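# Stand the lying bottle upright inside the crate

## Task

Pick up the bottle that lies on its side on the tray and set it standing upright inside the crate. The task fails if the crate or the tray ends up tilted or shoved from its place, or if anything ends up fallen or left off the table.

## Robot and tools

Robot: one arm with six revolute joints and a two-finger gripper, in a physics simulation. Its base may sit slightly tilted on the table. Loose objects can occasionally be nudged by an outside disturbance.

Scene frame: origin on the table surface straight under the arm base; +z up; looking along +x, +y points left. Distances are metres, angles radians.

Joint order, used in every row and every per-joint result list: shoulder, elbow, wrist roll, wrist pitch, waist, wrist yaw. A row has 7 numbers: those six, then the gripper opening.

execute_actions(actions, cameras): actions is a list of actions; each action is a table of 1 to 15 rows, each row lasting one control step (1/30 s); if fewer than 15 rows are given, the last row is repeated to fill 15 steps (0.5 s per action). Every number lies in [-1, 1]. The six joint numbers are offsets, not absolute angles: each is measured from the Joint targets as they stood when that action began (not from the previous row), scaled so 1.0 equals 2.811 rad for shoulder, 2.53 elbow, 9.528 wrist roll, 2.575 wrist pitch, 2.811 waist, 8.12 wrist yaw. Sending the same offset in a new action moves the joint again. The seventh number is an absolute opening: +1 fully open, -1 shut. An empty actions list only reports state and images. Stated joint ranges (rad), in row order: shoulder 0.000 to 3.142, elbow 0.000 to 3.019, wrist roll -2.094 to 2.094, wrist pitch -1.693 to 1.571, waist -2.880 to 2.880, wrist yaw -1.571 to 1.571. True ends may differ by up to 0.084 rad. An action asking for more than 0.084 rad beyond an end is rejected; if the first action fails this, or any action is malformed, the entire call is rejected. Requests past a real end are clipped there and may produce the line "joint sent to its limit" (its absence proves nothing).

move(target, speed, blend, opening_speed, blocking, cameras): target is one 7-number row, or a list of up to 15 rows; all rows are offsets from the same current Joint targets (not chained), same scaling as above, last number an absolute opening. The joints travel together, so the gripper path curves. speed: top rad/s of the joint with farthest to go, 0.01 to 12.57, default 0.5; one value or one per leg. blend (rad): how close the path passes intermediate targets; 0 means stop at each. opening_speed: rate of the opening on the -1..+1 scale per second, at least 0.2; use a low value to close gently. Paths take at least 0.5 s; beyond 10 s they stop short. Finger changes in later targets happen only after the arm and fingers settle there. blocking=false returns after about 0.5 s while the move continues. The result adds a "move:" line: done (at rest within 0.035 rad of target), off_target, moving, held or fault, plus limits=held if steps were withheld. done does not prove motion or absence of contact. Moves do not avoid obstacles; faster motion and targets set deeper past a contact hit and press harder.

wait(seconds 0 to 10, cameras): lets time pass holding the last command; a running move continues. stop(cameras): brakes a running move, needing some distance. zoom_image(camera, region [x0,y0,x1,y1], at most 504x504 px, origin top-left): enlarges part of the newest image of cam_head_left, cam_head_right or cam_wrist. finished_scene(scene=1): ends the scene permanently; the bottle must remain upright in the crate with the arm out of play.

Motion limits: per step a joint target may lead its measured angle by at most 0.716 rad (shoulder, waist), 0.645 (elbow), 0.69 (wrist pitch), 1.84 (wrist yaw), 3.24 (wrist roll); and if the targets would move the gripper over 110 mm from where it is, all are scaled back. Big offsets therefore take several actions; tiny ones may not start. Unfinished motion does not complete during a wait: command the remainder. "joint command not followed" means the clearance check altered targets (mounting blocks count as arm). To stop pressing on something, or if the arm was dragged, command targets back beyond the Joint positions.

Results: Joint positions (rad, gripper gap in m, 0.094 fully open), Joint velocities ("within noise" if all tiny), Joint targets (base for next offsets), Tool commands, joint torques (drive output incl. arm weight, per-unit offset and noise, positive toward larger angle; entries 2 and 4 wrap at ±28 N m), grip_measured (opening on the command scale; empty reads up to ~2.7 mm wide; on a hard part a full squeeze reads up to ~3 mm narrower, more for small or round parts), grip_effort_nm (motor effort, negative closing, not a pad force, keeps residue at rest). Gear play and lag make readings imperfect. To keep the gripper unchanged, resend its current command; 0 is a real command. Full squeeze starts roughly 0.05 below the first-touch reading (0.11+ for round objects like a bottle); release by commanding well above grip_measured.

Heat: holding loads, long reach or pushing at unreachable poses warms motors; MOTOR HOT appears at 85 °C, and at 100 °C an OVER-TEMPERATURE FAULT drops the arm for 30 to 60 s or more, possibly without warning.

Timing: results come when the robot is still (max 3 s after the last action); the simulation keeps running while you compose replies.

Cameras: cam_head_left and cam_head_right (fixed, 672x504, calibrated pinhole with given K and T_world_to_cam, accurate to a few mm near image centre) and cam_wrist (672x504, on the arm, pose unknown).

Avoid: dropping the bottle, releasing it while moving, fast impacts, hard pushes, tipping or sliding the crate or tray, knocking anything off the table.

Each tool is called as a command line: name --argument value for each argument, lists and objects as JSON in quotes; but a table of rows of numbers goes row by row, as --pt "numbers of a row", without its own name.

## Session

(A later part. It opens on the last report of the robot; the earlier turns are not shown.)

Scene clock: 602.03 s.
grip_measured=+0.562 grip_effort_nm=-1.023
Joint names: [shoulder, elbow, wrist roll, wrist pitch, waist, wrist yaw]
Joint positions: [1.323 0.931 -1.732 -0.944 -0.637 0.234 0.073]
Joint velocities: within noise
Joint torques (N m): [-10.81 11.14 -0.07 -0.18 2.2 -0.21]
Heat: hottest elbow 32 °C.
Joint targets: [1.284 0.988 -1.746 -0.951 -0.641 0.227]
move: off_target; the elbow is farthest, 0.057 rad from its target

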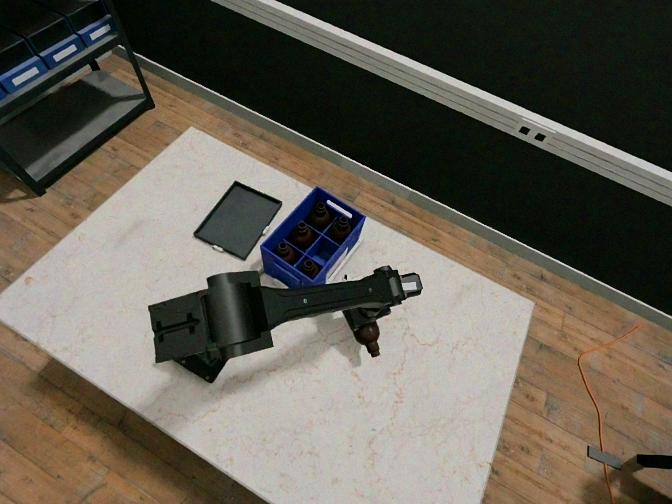

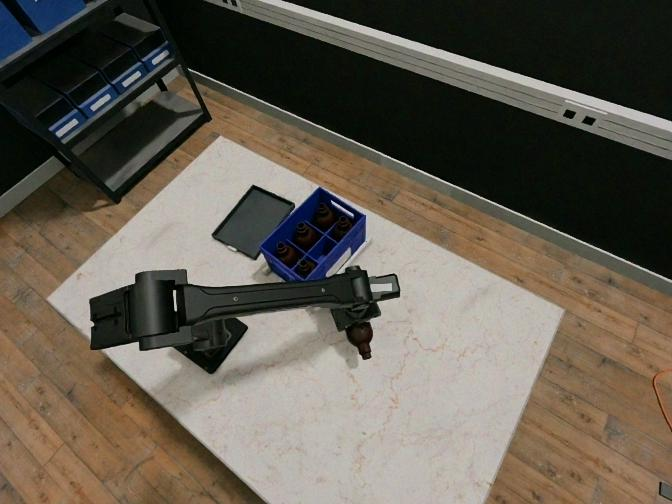

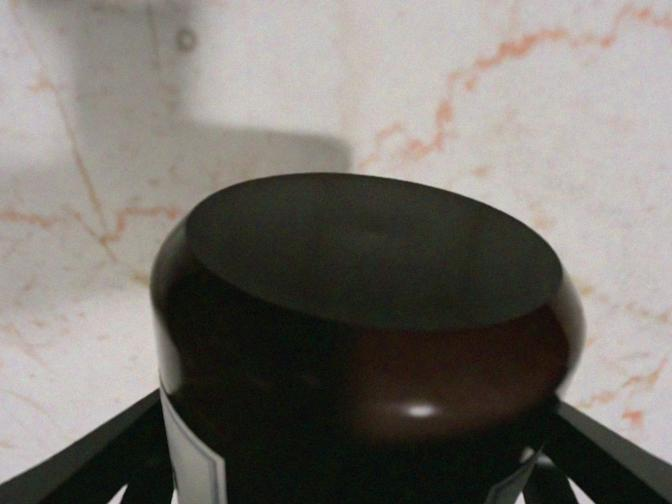

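move --target '[0.0127,-0.0312,0.0195,0.0357,0.0690,0.0485,0.3]' --speed 0.5

zoom_image --camera "cam_head_right" --region '[270, 230, 410, 370]'

zoom_image --camera "cam_head_left" --region '[270, 230, 410, 370]'

Scene clock: 628.83 s.
grip_measured=+0.562 grip_effort_nm=-1.028
Joint names: [shoulder, elbow, wrist roll, wrist pitch, waist, wrist yaw]
Joint positions: [1.323 0.894 -1.574 -0.878 -0.469 0.608 0.073]
Joint velocities: within noise
Joint torques (N m): [-7.94 7.65 0.13 0.83 4.54 0.7]
Heat: hottest elbow 34 °C.
Joint targets: [1.320 0.909 -1.560 -0.859 -0.447 0.621]
move: done

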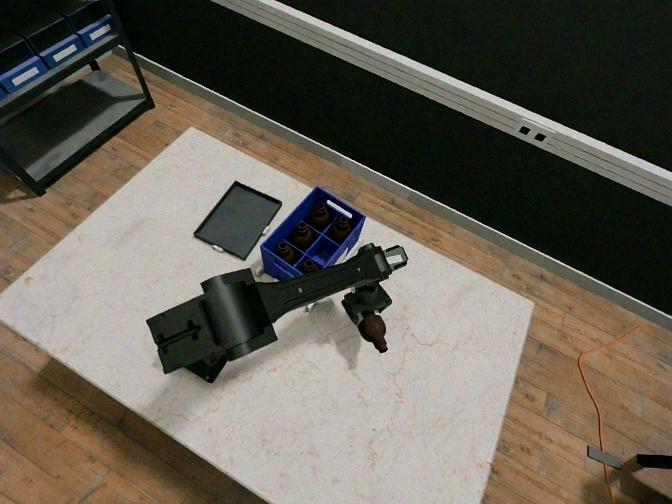

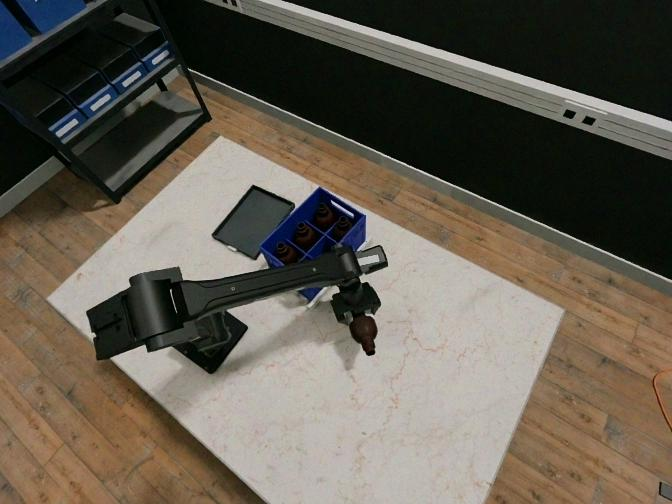

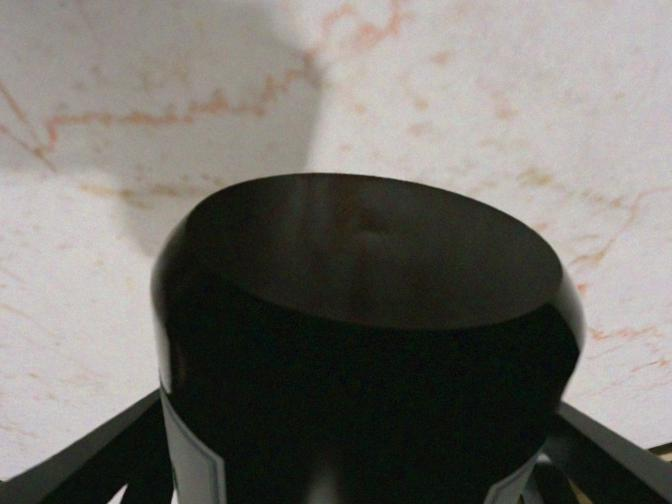

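Scaled by 3.600 from the camera's 672x504 image, which has a finer 960x720 frame.

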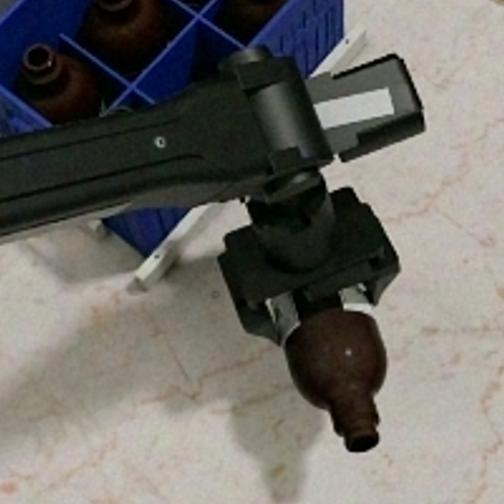

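Scaled by 3.600 from the camera's 672x504 image, which has a finer 960x720 frame.

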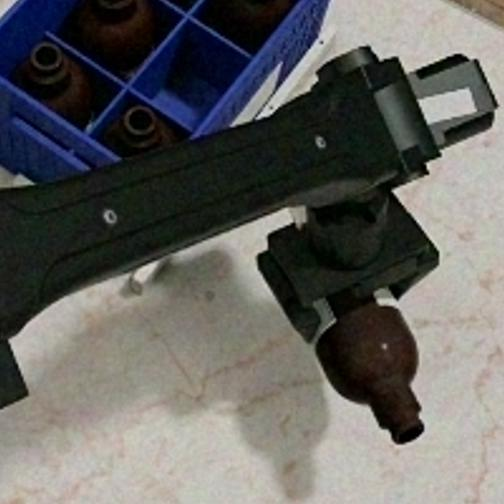

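move --target '[0.0222,-0.0231,-0.0035,0.0487,-0.0130,-0.0013,0.3]' --speed 0.3

zoom_image --camera "cam_head_right" --region '[270, 230, 410, 370]'

zoom_image --camera "cam_head_left" --region '[270, 230, 410, 370]'

Scene clock: 638.77 s.
grip_measured=+0.562 grip_effort_nm=-1.028
Joint names: [shoulder, elbow, wrist roll, wrist pitch, waist, wrist yaw]
Joint positions: [1.389 0.834 -1.588 -0.754 -0.479 0.605 0.073]
Joint velocities: within noise
Joint torques (N m): [-8.23 7.13 -0.09 0.87 2.43 0.32]
Heat: hottest elbow 33 °C.
Joint targets: [1.382 0.850 -1.593 -0.733 -0.484 0.610]
move: done

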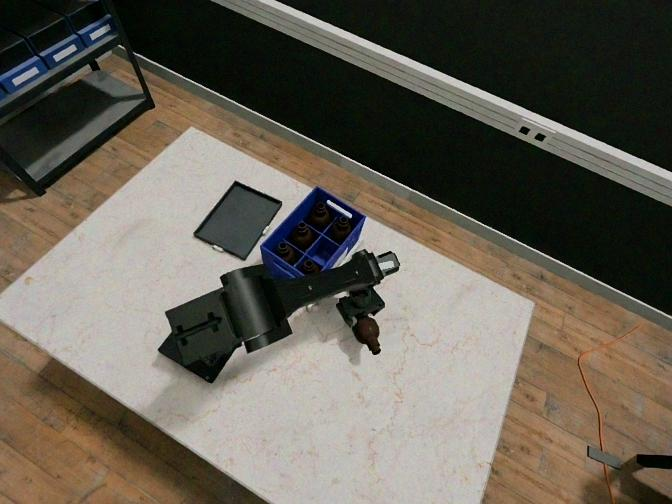

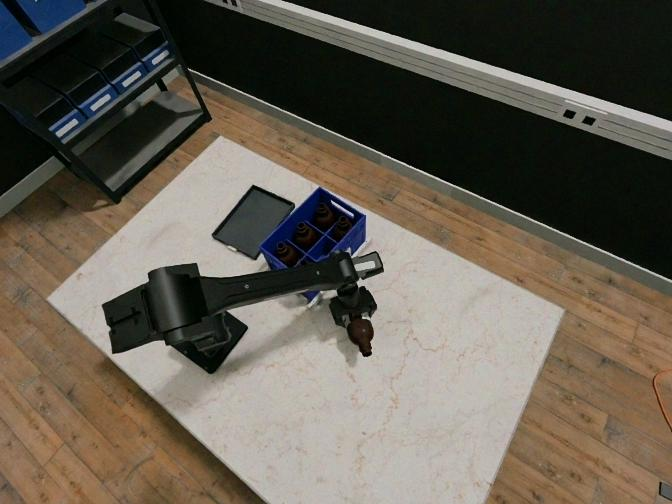

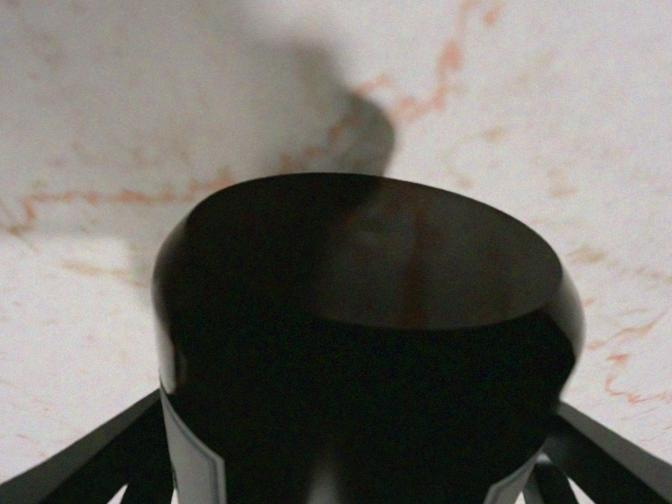

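Scaled by 3.600 from the camera's 672x504 image, which has a finer 960x720 frame.

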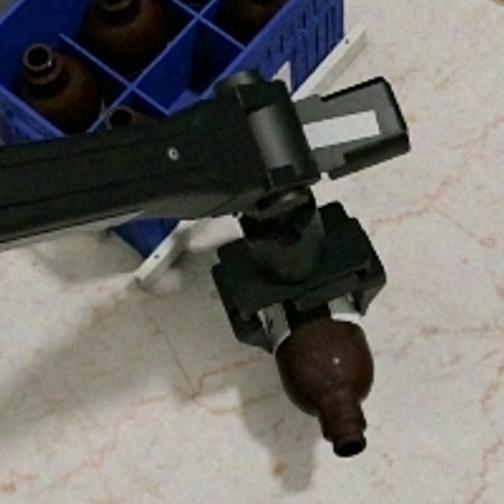

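Scaled by 3.600 from the camera's 672x504 image, which has a finer 960x720 frame.

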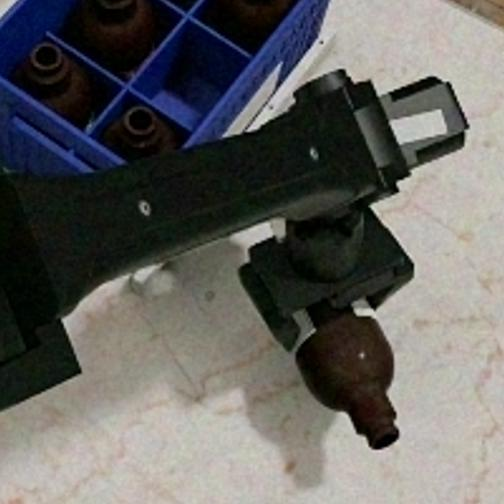

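move --target '[0.0100,-0.0104,-0.0016,0.0219,-0.0059,-0.0006,0.3]' --speed 0.2

zoom_image --camera "cam_head_right" --region '[270, 230, 410, 370]'

zoom_image --camera "cam_head_left" --region '[270, 230, 410, 370]'

Scene clock: 643.50 s.
grip_measured=+0.562 grip_effort_nm=-1.023
Joint names: [shoulder, elbow, wrist roll, wrist pitch, waist, wrist yaw]
Joint positions: [1.413 0.811 -1.603 -0.697 -0.495 0.601 0.073]
Joint velocities: within noise
Joint torques (N m): [-8.18 6.69 -0.07 0.85 2.43 0.32]
Heat: hottest elbow 32 °C.
Joint targets: [1.410 0.824 -1.608 -0.677 -0.500 0.605]
move: done

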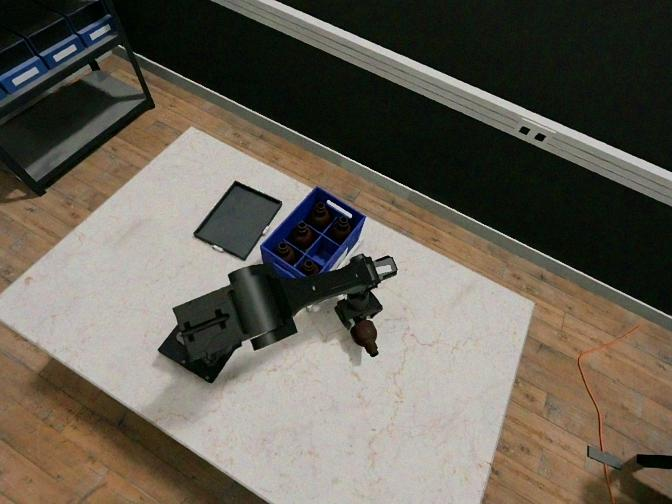

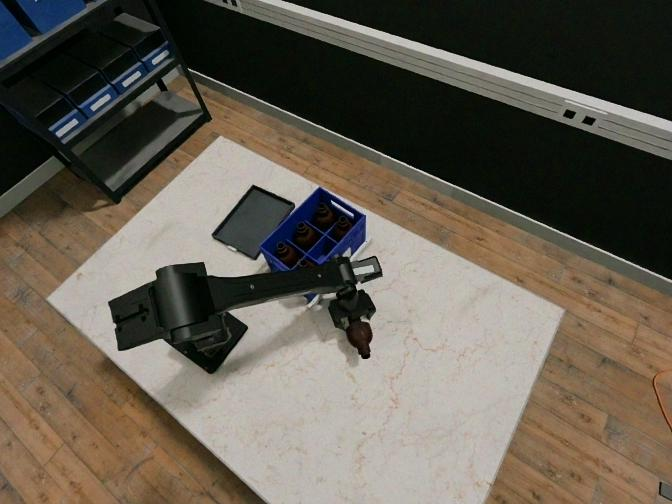

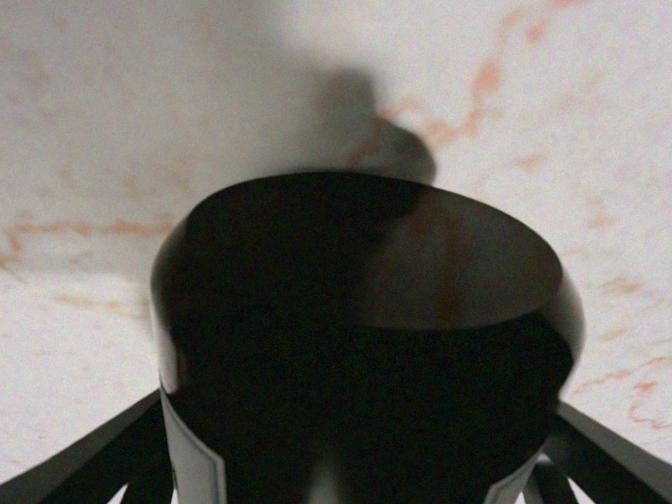

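Scaled by 3.600 from the camera's 672x504 image, which has a finer 960x720 frame.

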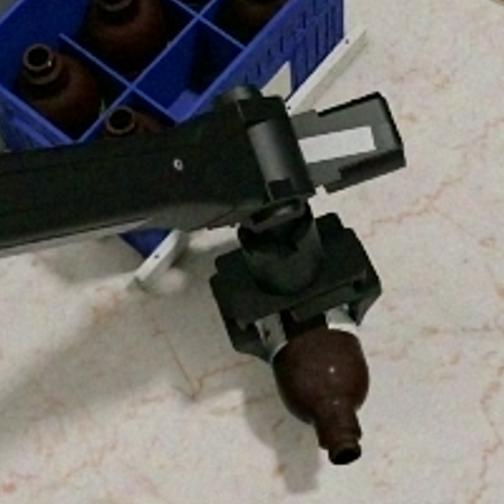

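Scaled by 3.600 from the camera's 672x504 image, which has a finer 960x720 frame.

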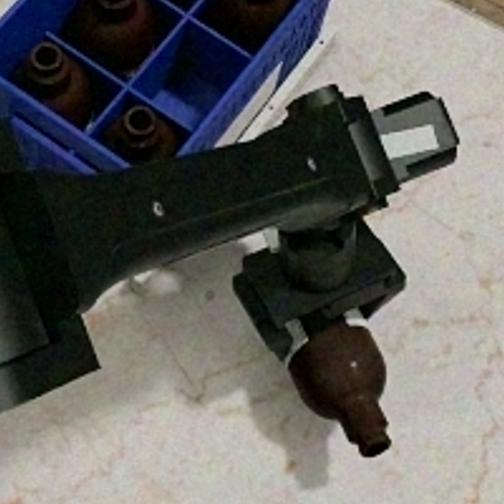

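move --target '[0.0080,-0.0083,-0.0013,0.0175,-0.0047,-0.0005,0.3]' --speed 0.15 --cameras '["cam_wrist","cam_head_left"]'

zoom_image --camera "cam_head_left" --region '[270, 230, 410, 370]'

Scene clock: 647.60 s.
grip_measured=+0.562 grip_effort_nm=-1.028
Joint names: [shoulder, elbow, wrist roll, wrist pitch, waist, wrist yaw]
Joint positions: [1.42 0.802 -1.617 -0.658 -0.502 0.599 0.073]
Joint velocities: within noise
Joint torques (N m): [-6.95 5.67 -0.07 1.07 1.9 0.2]
Heat: hottest elbow 32 °C.
Joint targets: [1.433 0.803 -1.621 -0.632 -0.513 0.601]
move: done
Images, in order (width x height): cam_head_left 672x504, cam_wrist 672x504.

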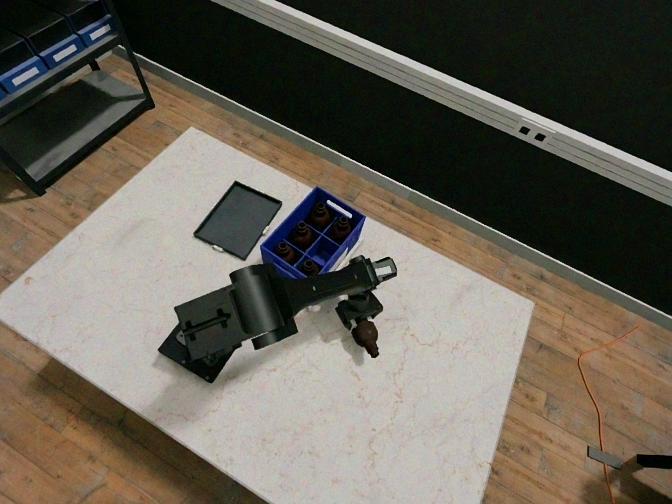

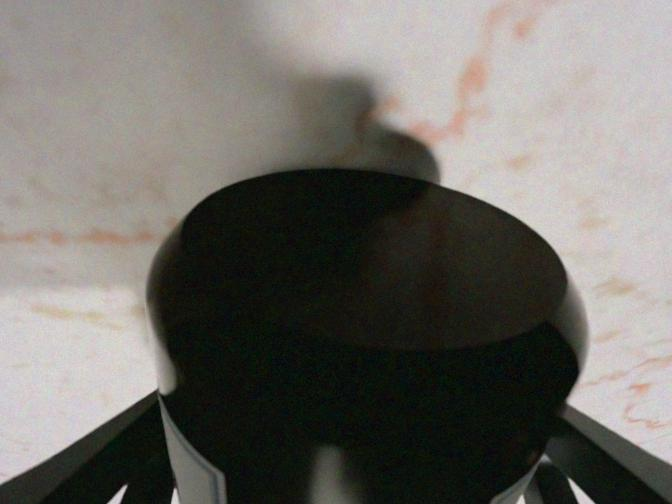

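Scaled by 3.600 from the camera's 672x504 image, which has a finer 960x720 frame.

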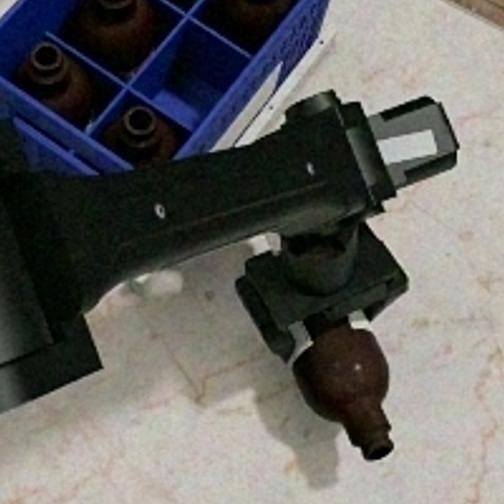

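move --target '[0.0100,-0.0104,-0.0016,0.0219,-0.0059,-0.0006,0.35]' --speed 0.15 --cameras '["cam_wrist","cam_head_left"]'

zoom_image --camera "cam_head_left" --region '[270, 230, 410, 370]'

Scene clock: 651.33 s.
grip_measured=+0.558 grip_effort_nm=-1.028
Joint names: [shoulder, elbow, wrist roll, wrist pitch, waist, wrist yaw]
Joint positions: [1.429 0.787 -1.62 -0.595 -0.522 0.607 0.073]
Joint velocities: within noise
Joint torques (N m): [-5.77 4.57 -0.1 0.9 2.2 -0.04]
Heat: hottest elbow 32 °C.
Joint targets: [1.461 0.777 -1.636 -0.576 -0.530 0.597]
move: done
Images, in order (width x height): cam_head_left 672x504, cam_wrist 672x504.

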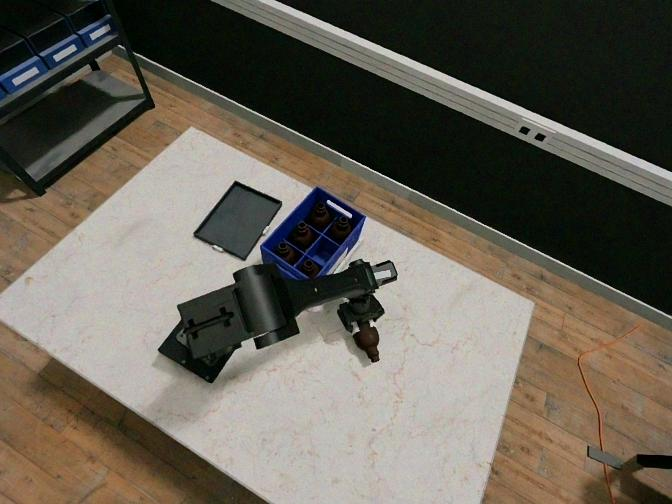

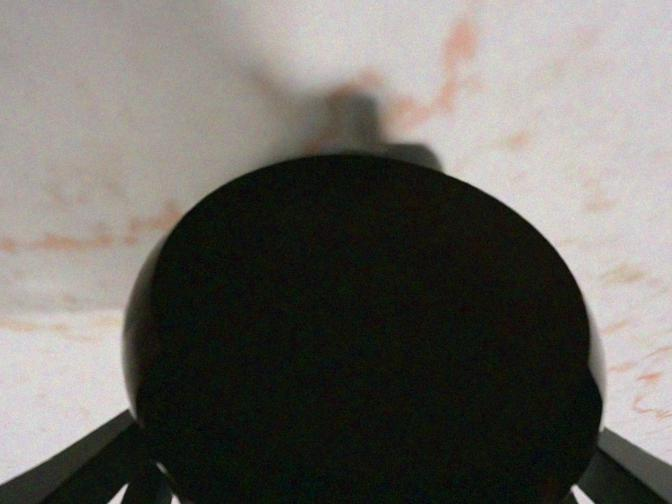

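Scaled by 3.600 from the camera's 672x504 image, which has a finer 960x720 frame.

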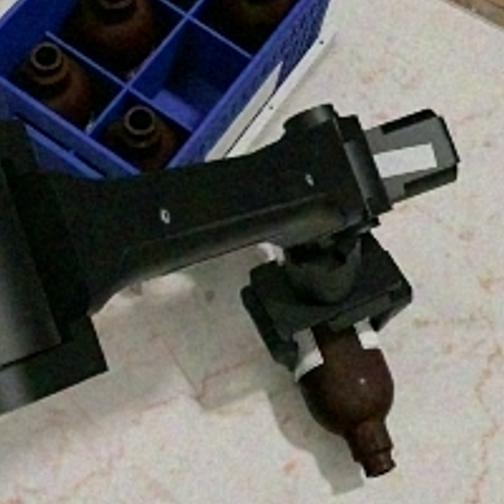

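move --target '[0,0,0,0,0,0,0.62]' --opening_speed 0.2

zoom_image --camera "cam_head_left" --region '[270, 230, 410, 370]'

Scene clock: 655.97 s.
grip_measured=+0.619 grip_effort_nm=0.076
Joint names: [shoulder, elbow, wrist roll, wrist pitch, waist, wrist yaw]
Joint positions: [1.453 0.772 -1.631 -0.589 -0.522 0.596 0.076]
Joint velocities: within noise
Joint torques (N m): [-7.53 5.56 -0.08 0.58 2.26 0.12]
Heat: hottest elbow 32 °C.
Joint targets: [1.461 0.777 -1.636 -0.576 -0.530 0.597]
move: done

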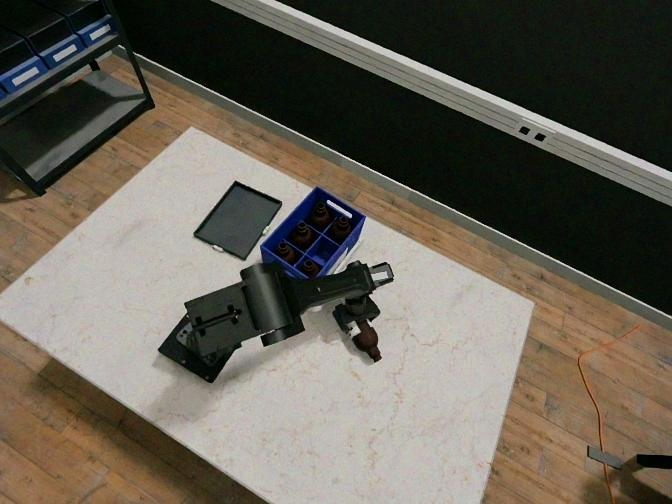

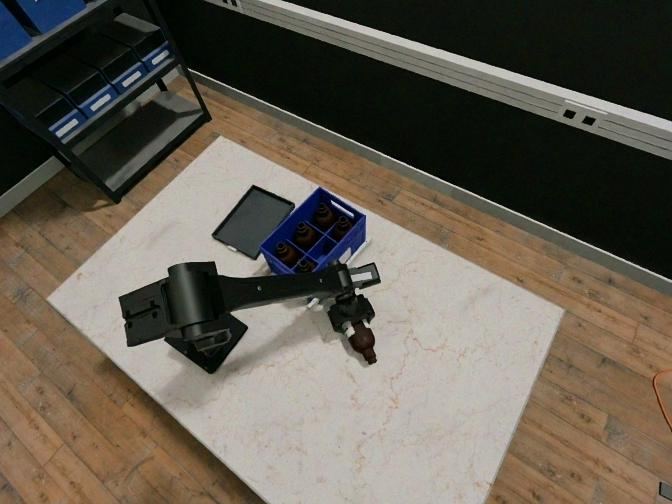

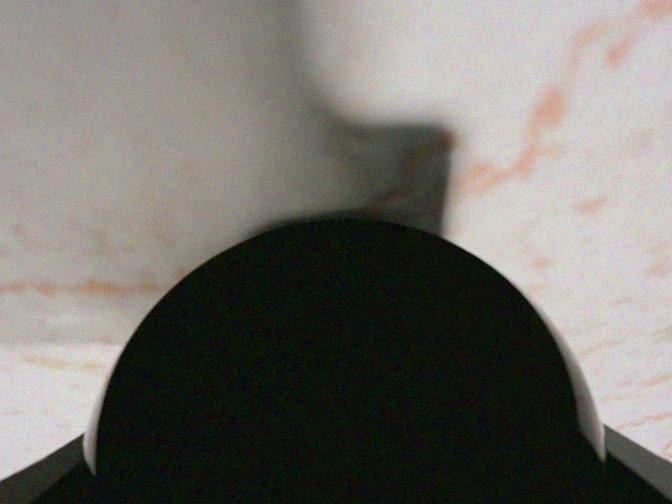

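Scaled by 3.600 from the camera's 672x504 image, which has a finer 960x720 frame.

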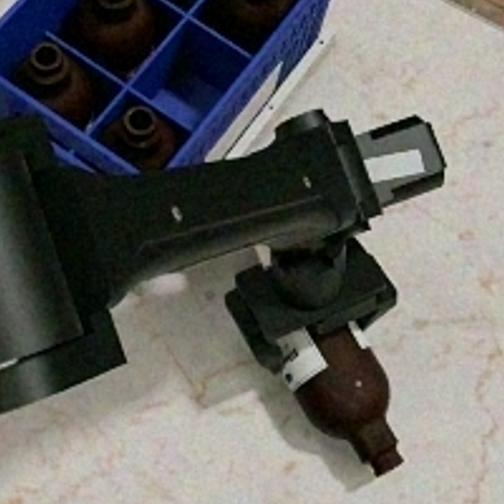

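move --target '[-0.0507,0.0455,0.0206,-0.1522,0.0747,0.0067,1]' --speed 0.4

zoom_image --camera "cam_head_left" --region '[270, 230, 410, 370]'

zoom_image --camera "cam_head_right" --region '[270, 230, 410, 370]'

Scene clock: 667.07 s.
grip_measured=+0.999 grip_effort_nm=0.076
Joint names: [shoulder, elbow, wrist roll, wrist pitch, waist, wrist yaw]
Joint positions: [1.343 0.856 -1.437 -0.943 -0.363 0.668 0.094]
Joint velocities: within noise
Joint torques (N m): [-8.88 9.25 0.04 -0.46 6.24 -0.26]
Heat: hottest elbow 31 °C.
Joint targets: [1.318 0.892 -1.440 -0.968 -0.320 0.651]
move: off_target; the waist is farthest, 0.043 rad from its target

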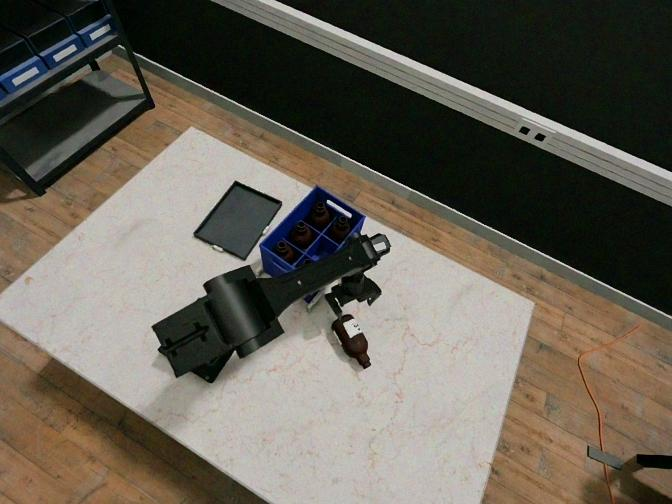

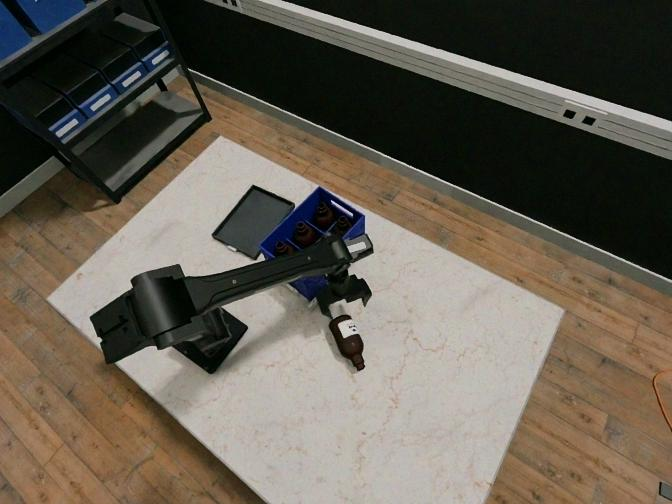

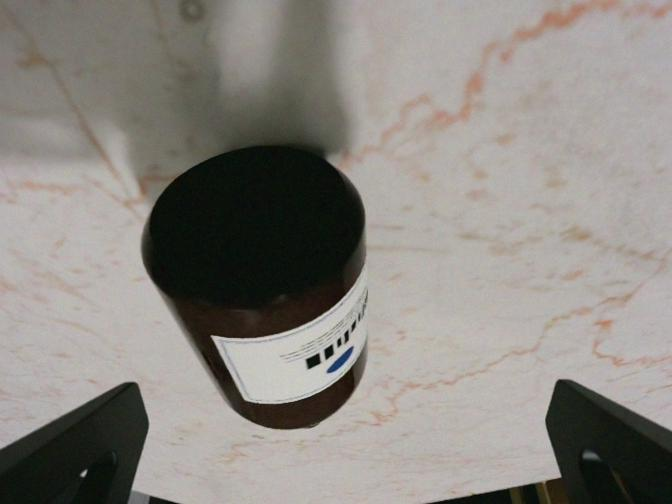

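Scaled by 3.600 from the camera's 672x504 image, which has a finer 960x720 frame.

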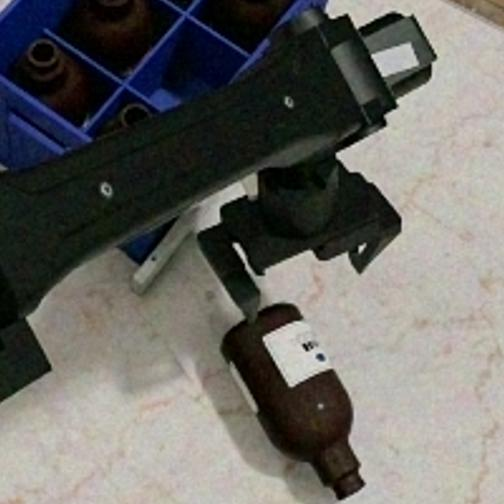

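Scaled by 3.600 from the camera's 672x504 image, which has a finer 960x720 frame.

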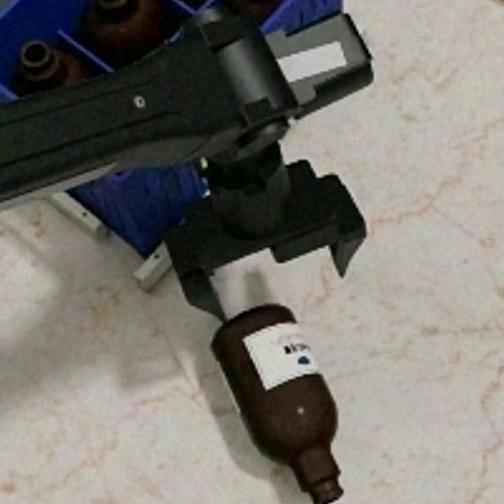

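move --pt "0.0292 0.1613 0.0987 -0.1678 -0.2063 -0.0802 0.4" --pt "0.1086 0.1644 0.2026 -0.1705 -0.4073 -0.1304 0.4" --speed 0.9 --blend '[0.15,0]'

zoom_image --camera "cam_head_left" --region '[270, 230, 470, 430]'

zoom_image --camera "cam_head_right" --region '[270, 230, 470, 430]'

Scene clock: 705.67 s.
grip_measured=+0.401 grip_effort_nm=-0.066
Joint names: [shoulder, elbow, wrist roll, wrist pitch, waist, wrist yaw]
Joint positions: [1.619 1.262 0.476 -1.383 -1.467 -0.4 0.066]
Joint velocities: within noise
Joint torques (N m): [-11.58 9.25 0.11 -1.21 0.62 -0.48]
Heat: hottest elbow 31 °C.
Joint targets: [1.624 1.308 0.491 -1.407 -1.465 -0.408]
move: off_target; the elbow is farthest, 0.046 rad from its target

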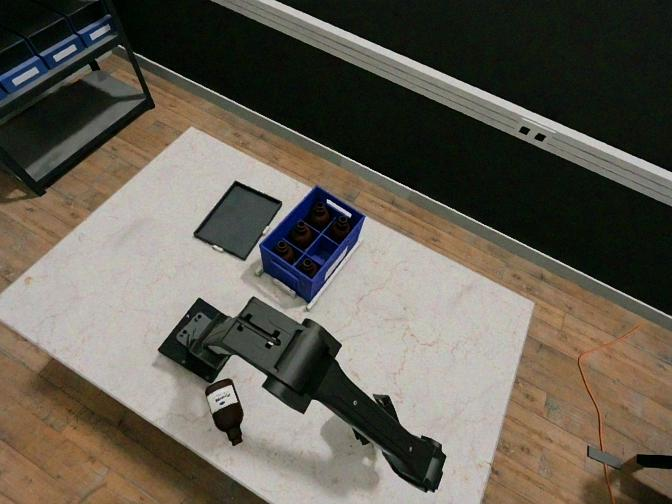

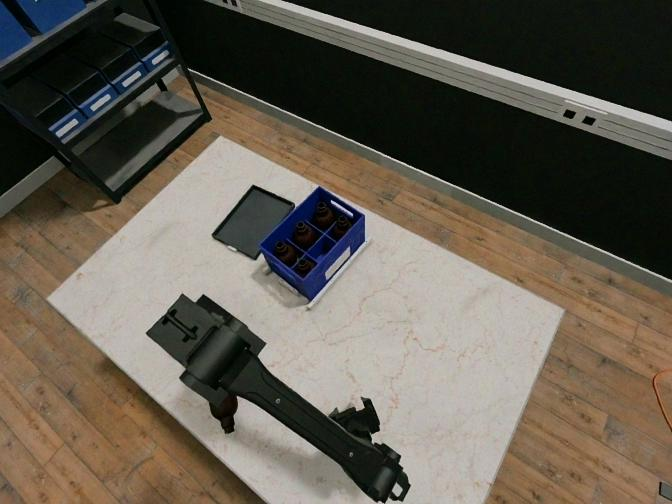

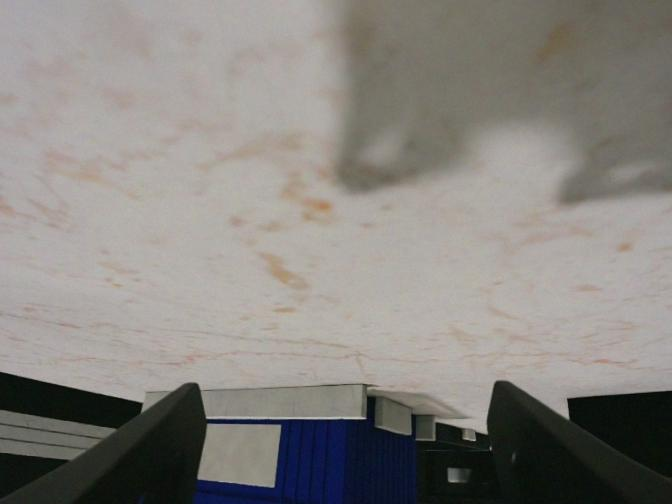

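Scaled by 2.520 from the camera's 672x504 image, which has a finer 960x720 frame.

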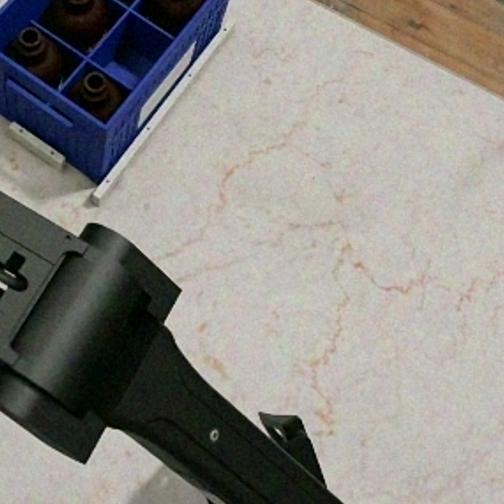

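Scaled by 2.520 from the camera's 672x504 image, which has a finer 960x720 frame.

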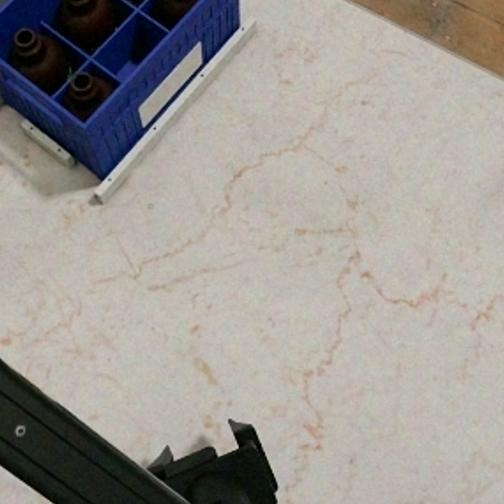

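move --pt "0.0187 0.06 -0.046 -0.04 -0.18 0.0144 0.4" --pt "0.0374 -0.0881 -0.0927 0.0043 -0.3682 0.0287 0.4" --speed 0.8 --blend '[0.2,0]'

zoom_image --camera "cam_head_left" --region '[140, 280, 300, 440]'

zoom_image --camera "cam_head_right" --region '[140, 280, 300, 440]'

Scene clock: 731.17 s.
grip_measured=+0.401 grip_effort_nm=-0.071
Joint names: [shoulder, elbow, wrist roll, wrist pitch, waist, wrist yaw]
Joint positions: [1.728 1.078 -0.379 -1.4 -2.495 -0.18 0.066]
Joint velocities: within noise
Joint torques (N m): [-9.82 4.78 -0.07 -0.46 -3.43 0.24]
Heat: hottest elbow 33 °C.
Joint targets: [1.729 1.085 -0.393 -1.395 -2.500 -0.175]
move: done

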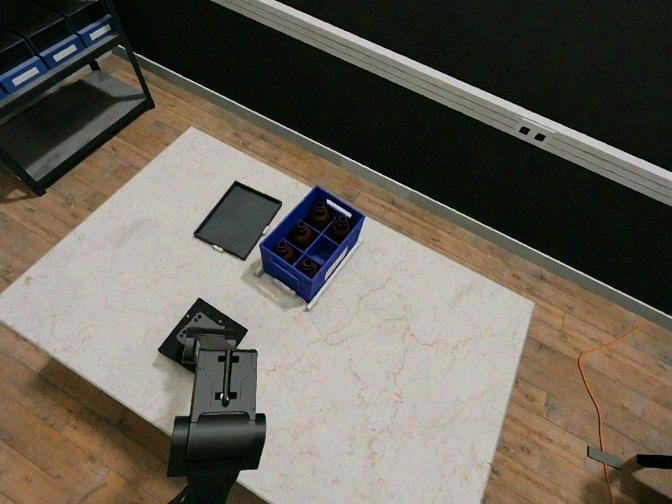

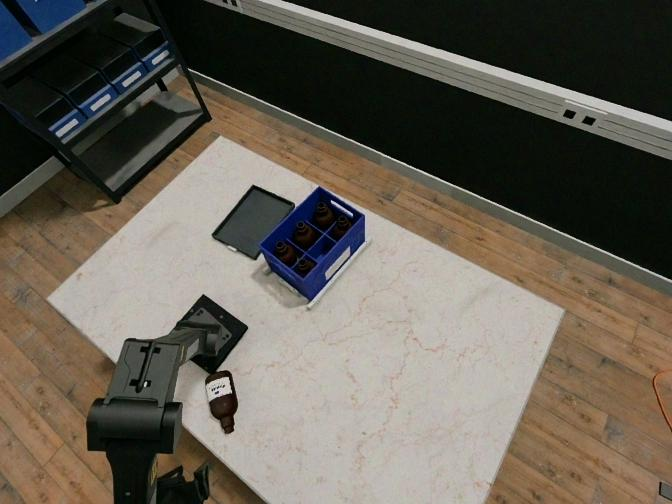

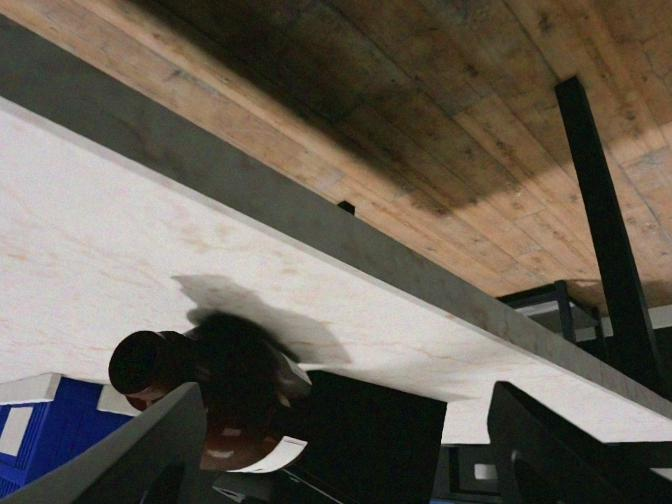

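Scaled by 3.150 from the camera's 672x504 image, which has a finer 960x720 frame.

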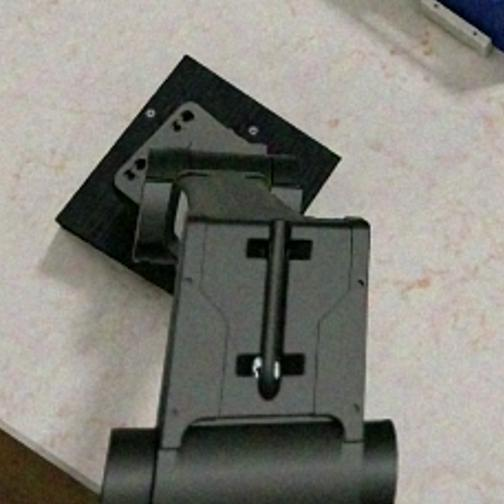

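Scaled by 3.150 from the camera's 672x504 image, which has a finer 960x720 frame.

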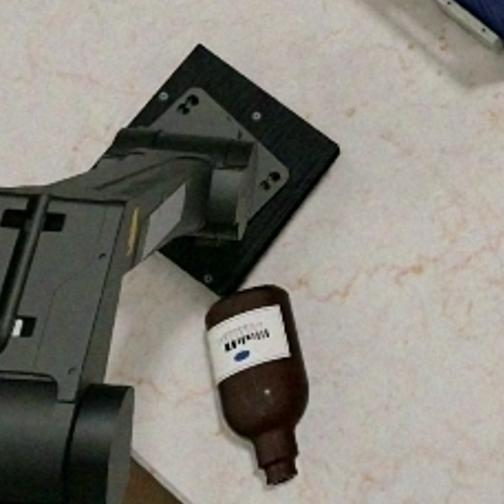

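move --target '[-0.0850,-0.0154,0,-0.0392,0.0961,0.0065,0.4]' --speed 0.4

zoom_image --camera "cam_head_right" --region '[100, 320, 284, 504]'

Scene clock: 764.77 s.
grip_measured=+0.401 grip_effort_nm=-0.066
Joint names: [shoulder, elbow, wrist roll, wrist pitch, waist, wrist yaw]
Joint positions: [1.516 1.041 -0.379 -1.472 -2.233 -0.13 0.066]
Joint velocities: within noise
Joint torques (N m): [-10.81 5.38 -0.09 -1.39 -1.61 0.31]
Heat: hottest elbow 31 °C.
Joint targets: [1.490 1.046 -0.393 -1.496 -2.230 -0.122]
move: done

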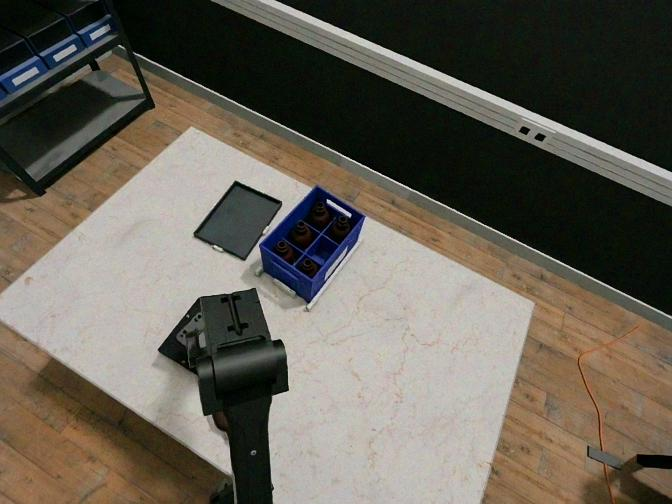

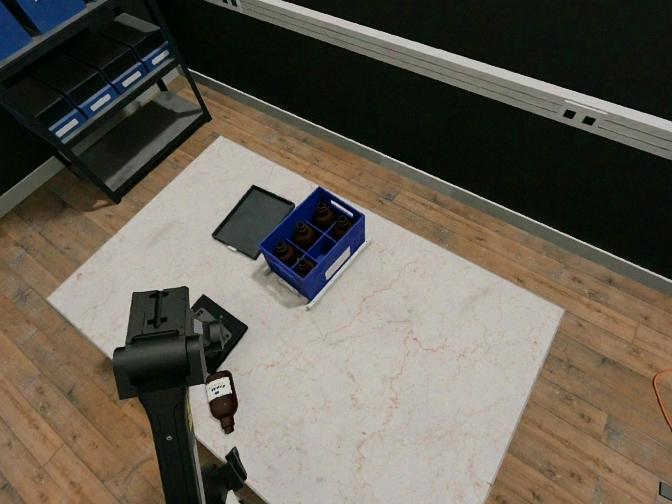

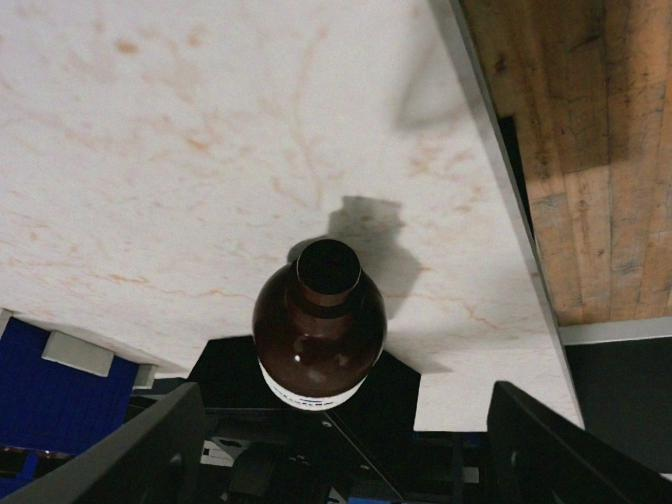

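Scaled by 2.739 from the camera's 672x504 image, which has a finer 960x720 frame.

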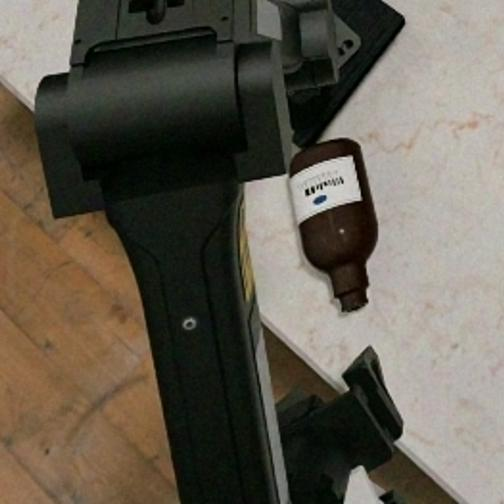

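move --target '[-0.0555,-0.1091,0.0086,0.0835,-0.0125,-0.0101,0.3]' --speed 0.35 --cameras '["cam_wrist","cam_head_right"]'

zoom_image --camera "cam_head_right" --region '[140, 360, 284, 504]'

Scene clock: 787.93 s.
grip_measured=+0.301 grip_effort_nm=-0.076
Joint names: [shoulder, elbow, wrist roll, wrist pitch, waist, wrist yaw]
Joint positions: [1.363 0.765 -0.318 -1.286 -2.245 -0.205 0.061]
Joint velocities: within noise
Joint torques (N m): [-8.59 4.79 0.11 -0.29 -2.67 -0.06]
Heat: hottest elbow 30 °C.
Joint targets: [1.334 0.770 -0.311 -1.281 -2.265 -0.204]
move: done
Images, in order (width x height): cam_head_right 672x504, cam_wrist 672x504.

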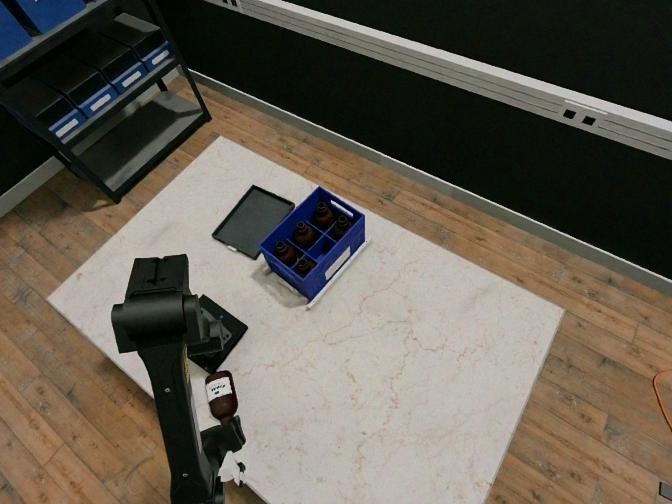

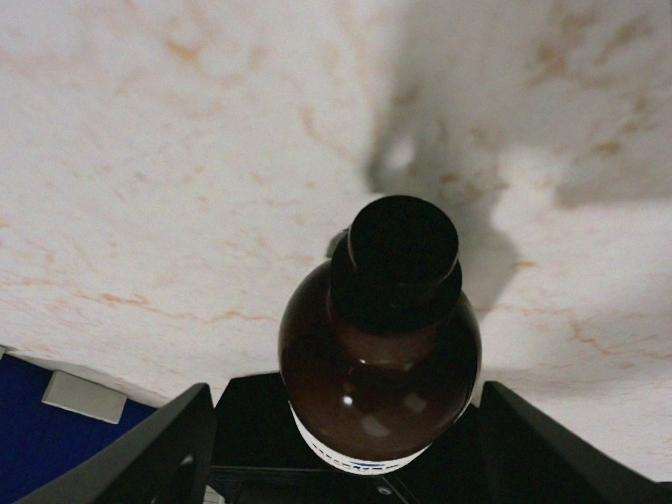

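Scaled by 3.500 from the camera's 672x504 image, which has a finer 960x720 frame.

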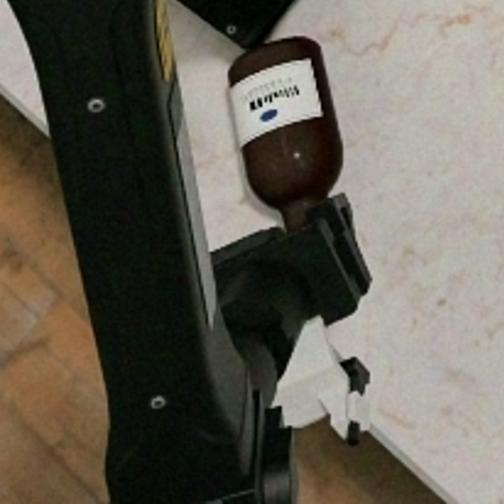

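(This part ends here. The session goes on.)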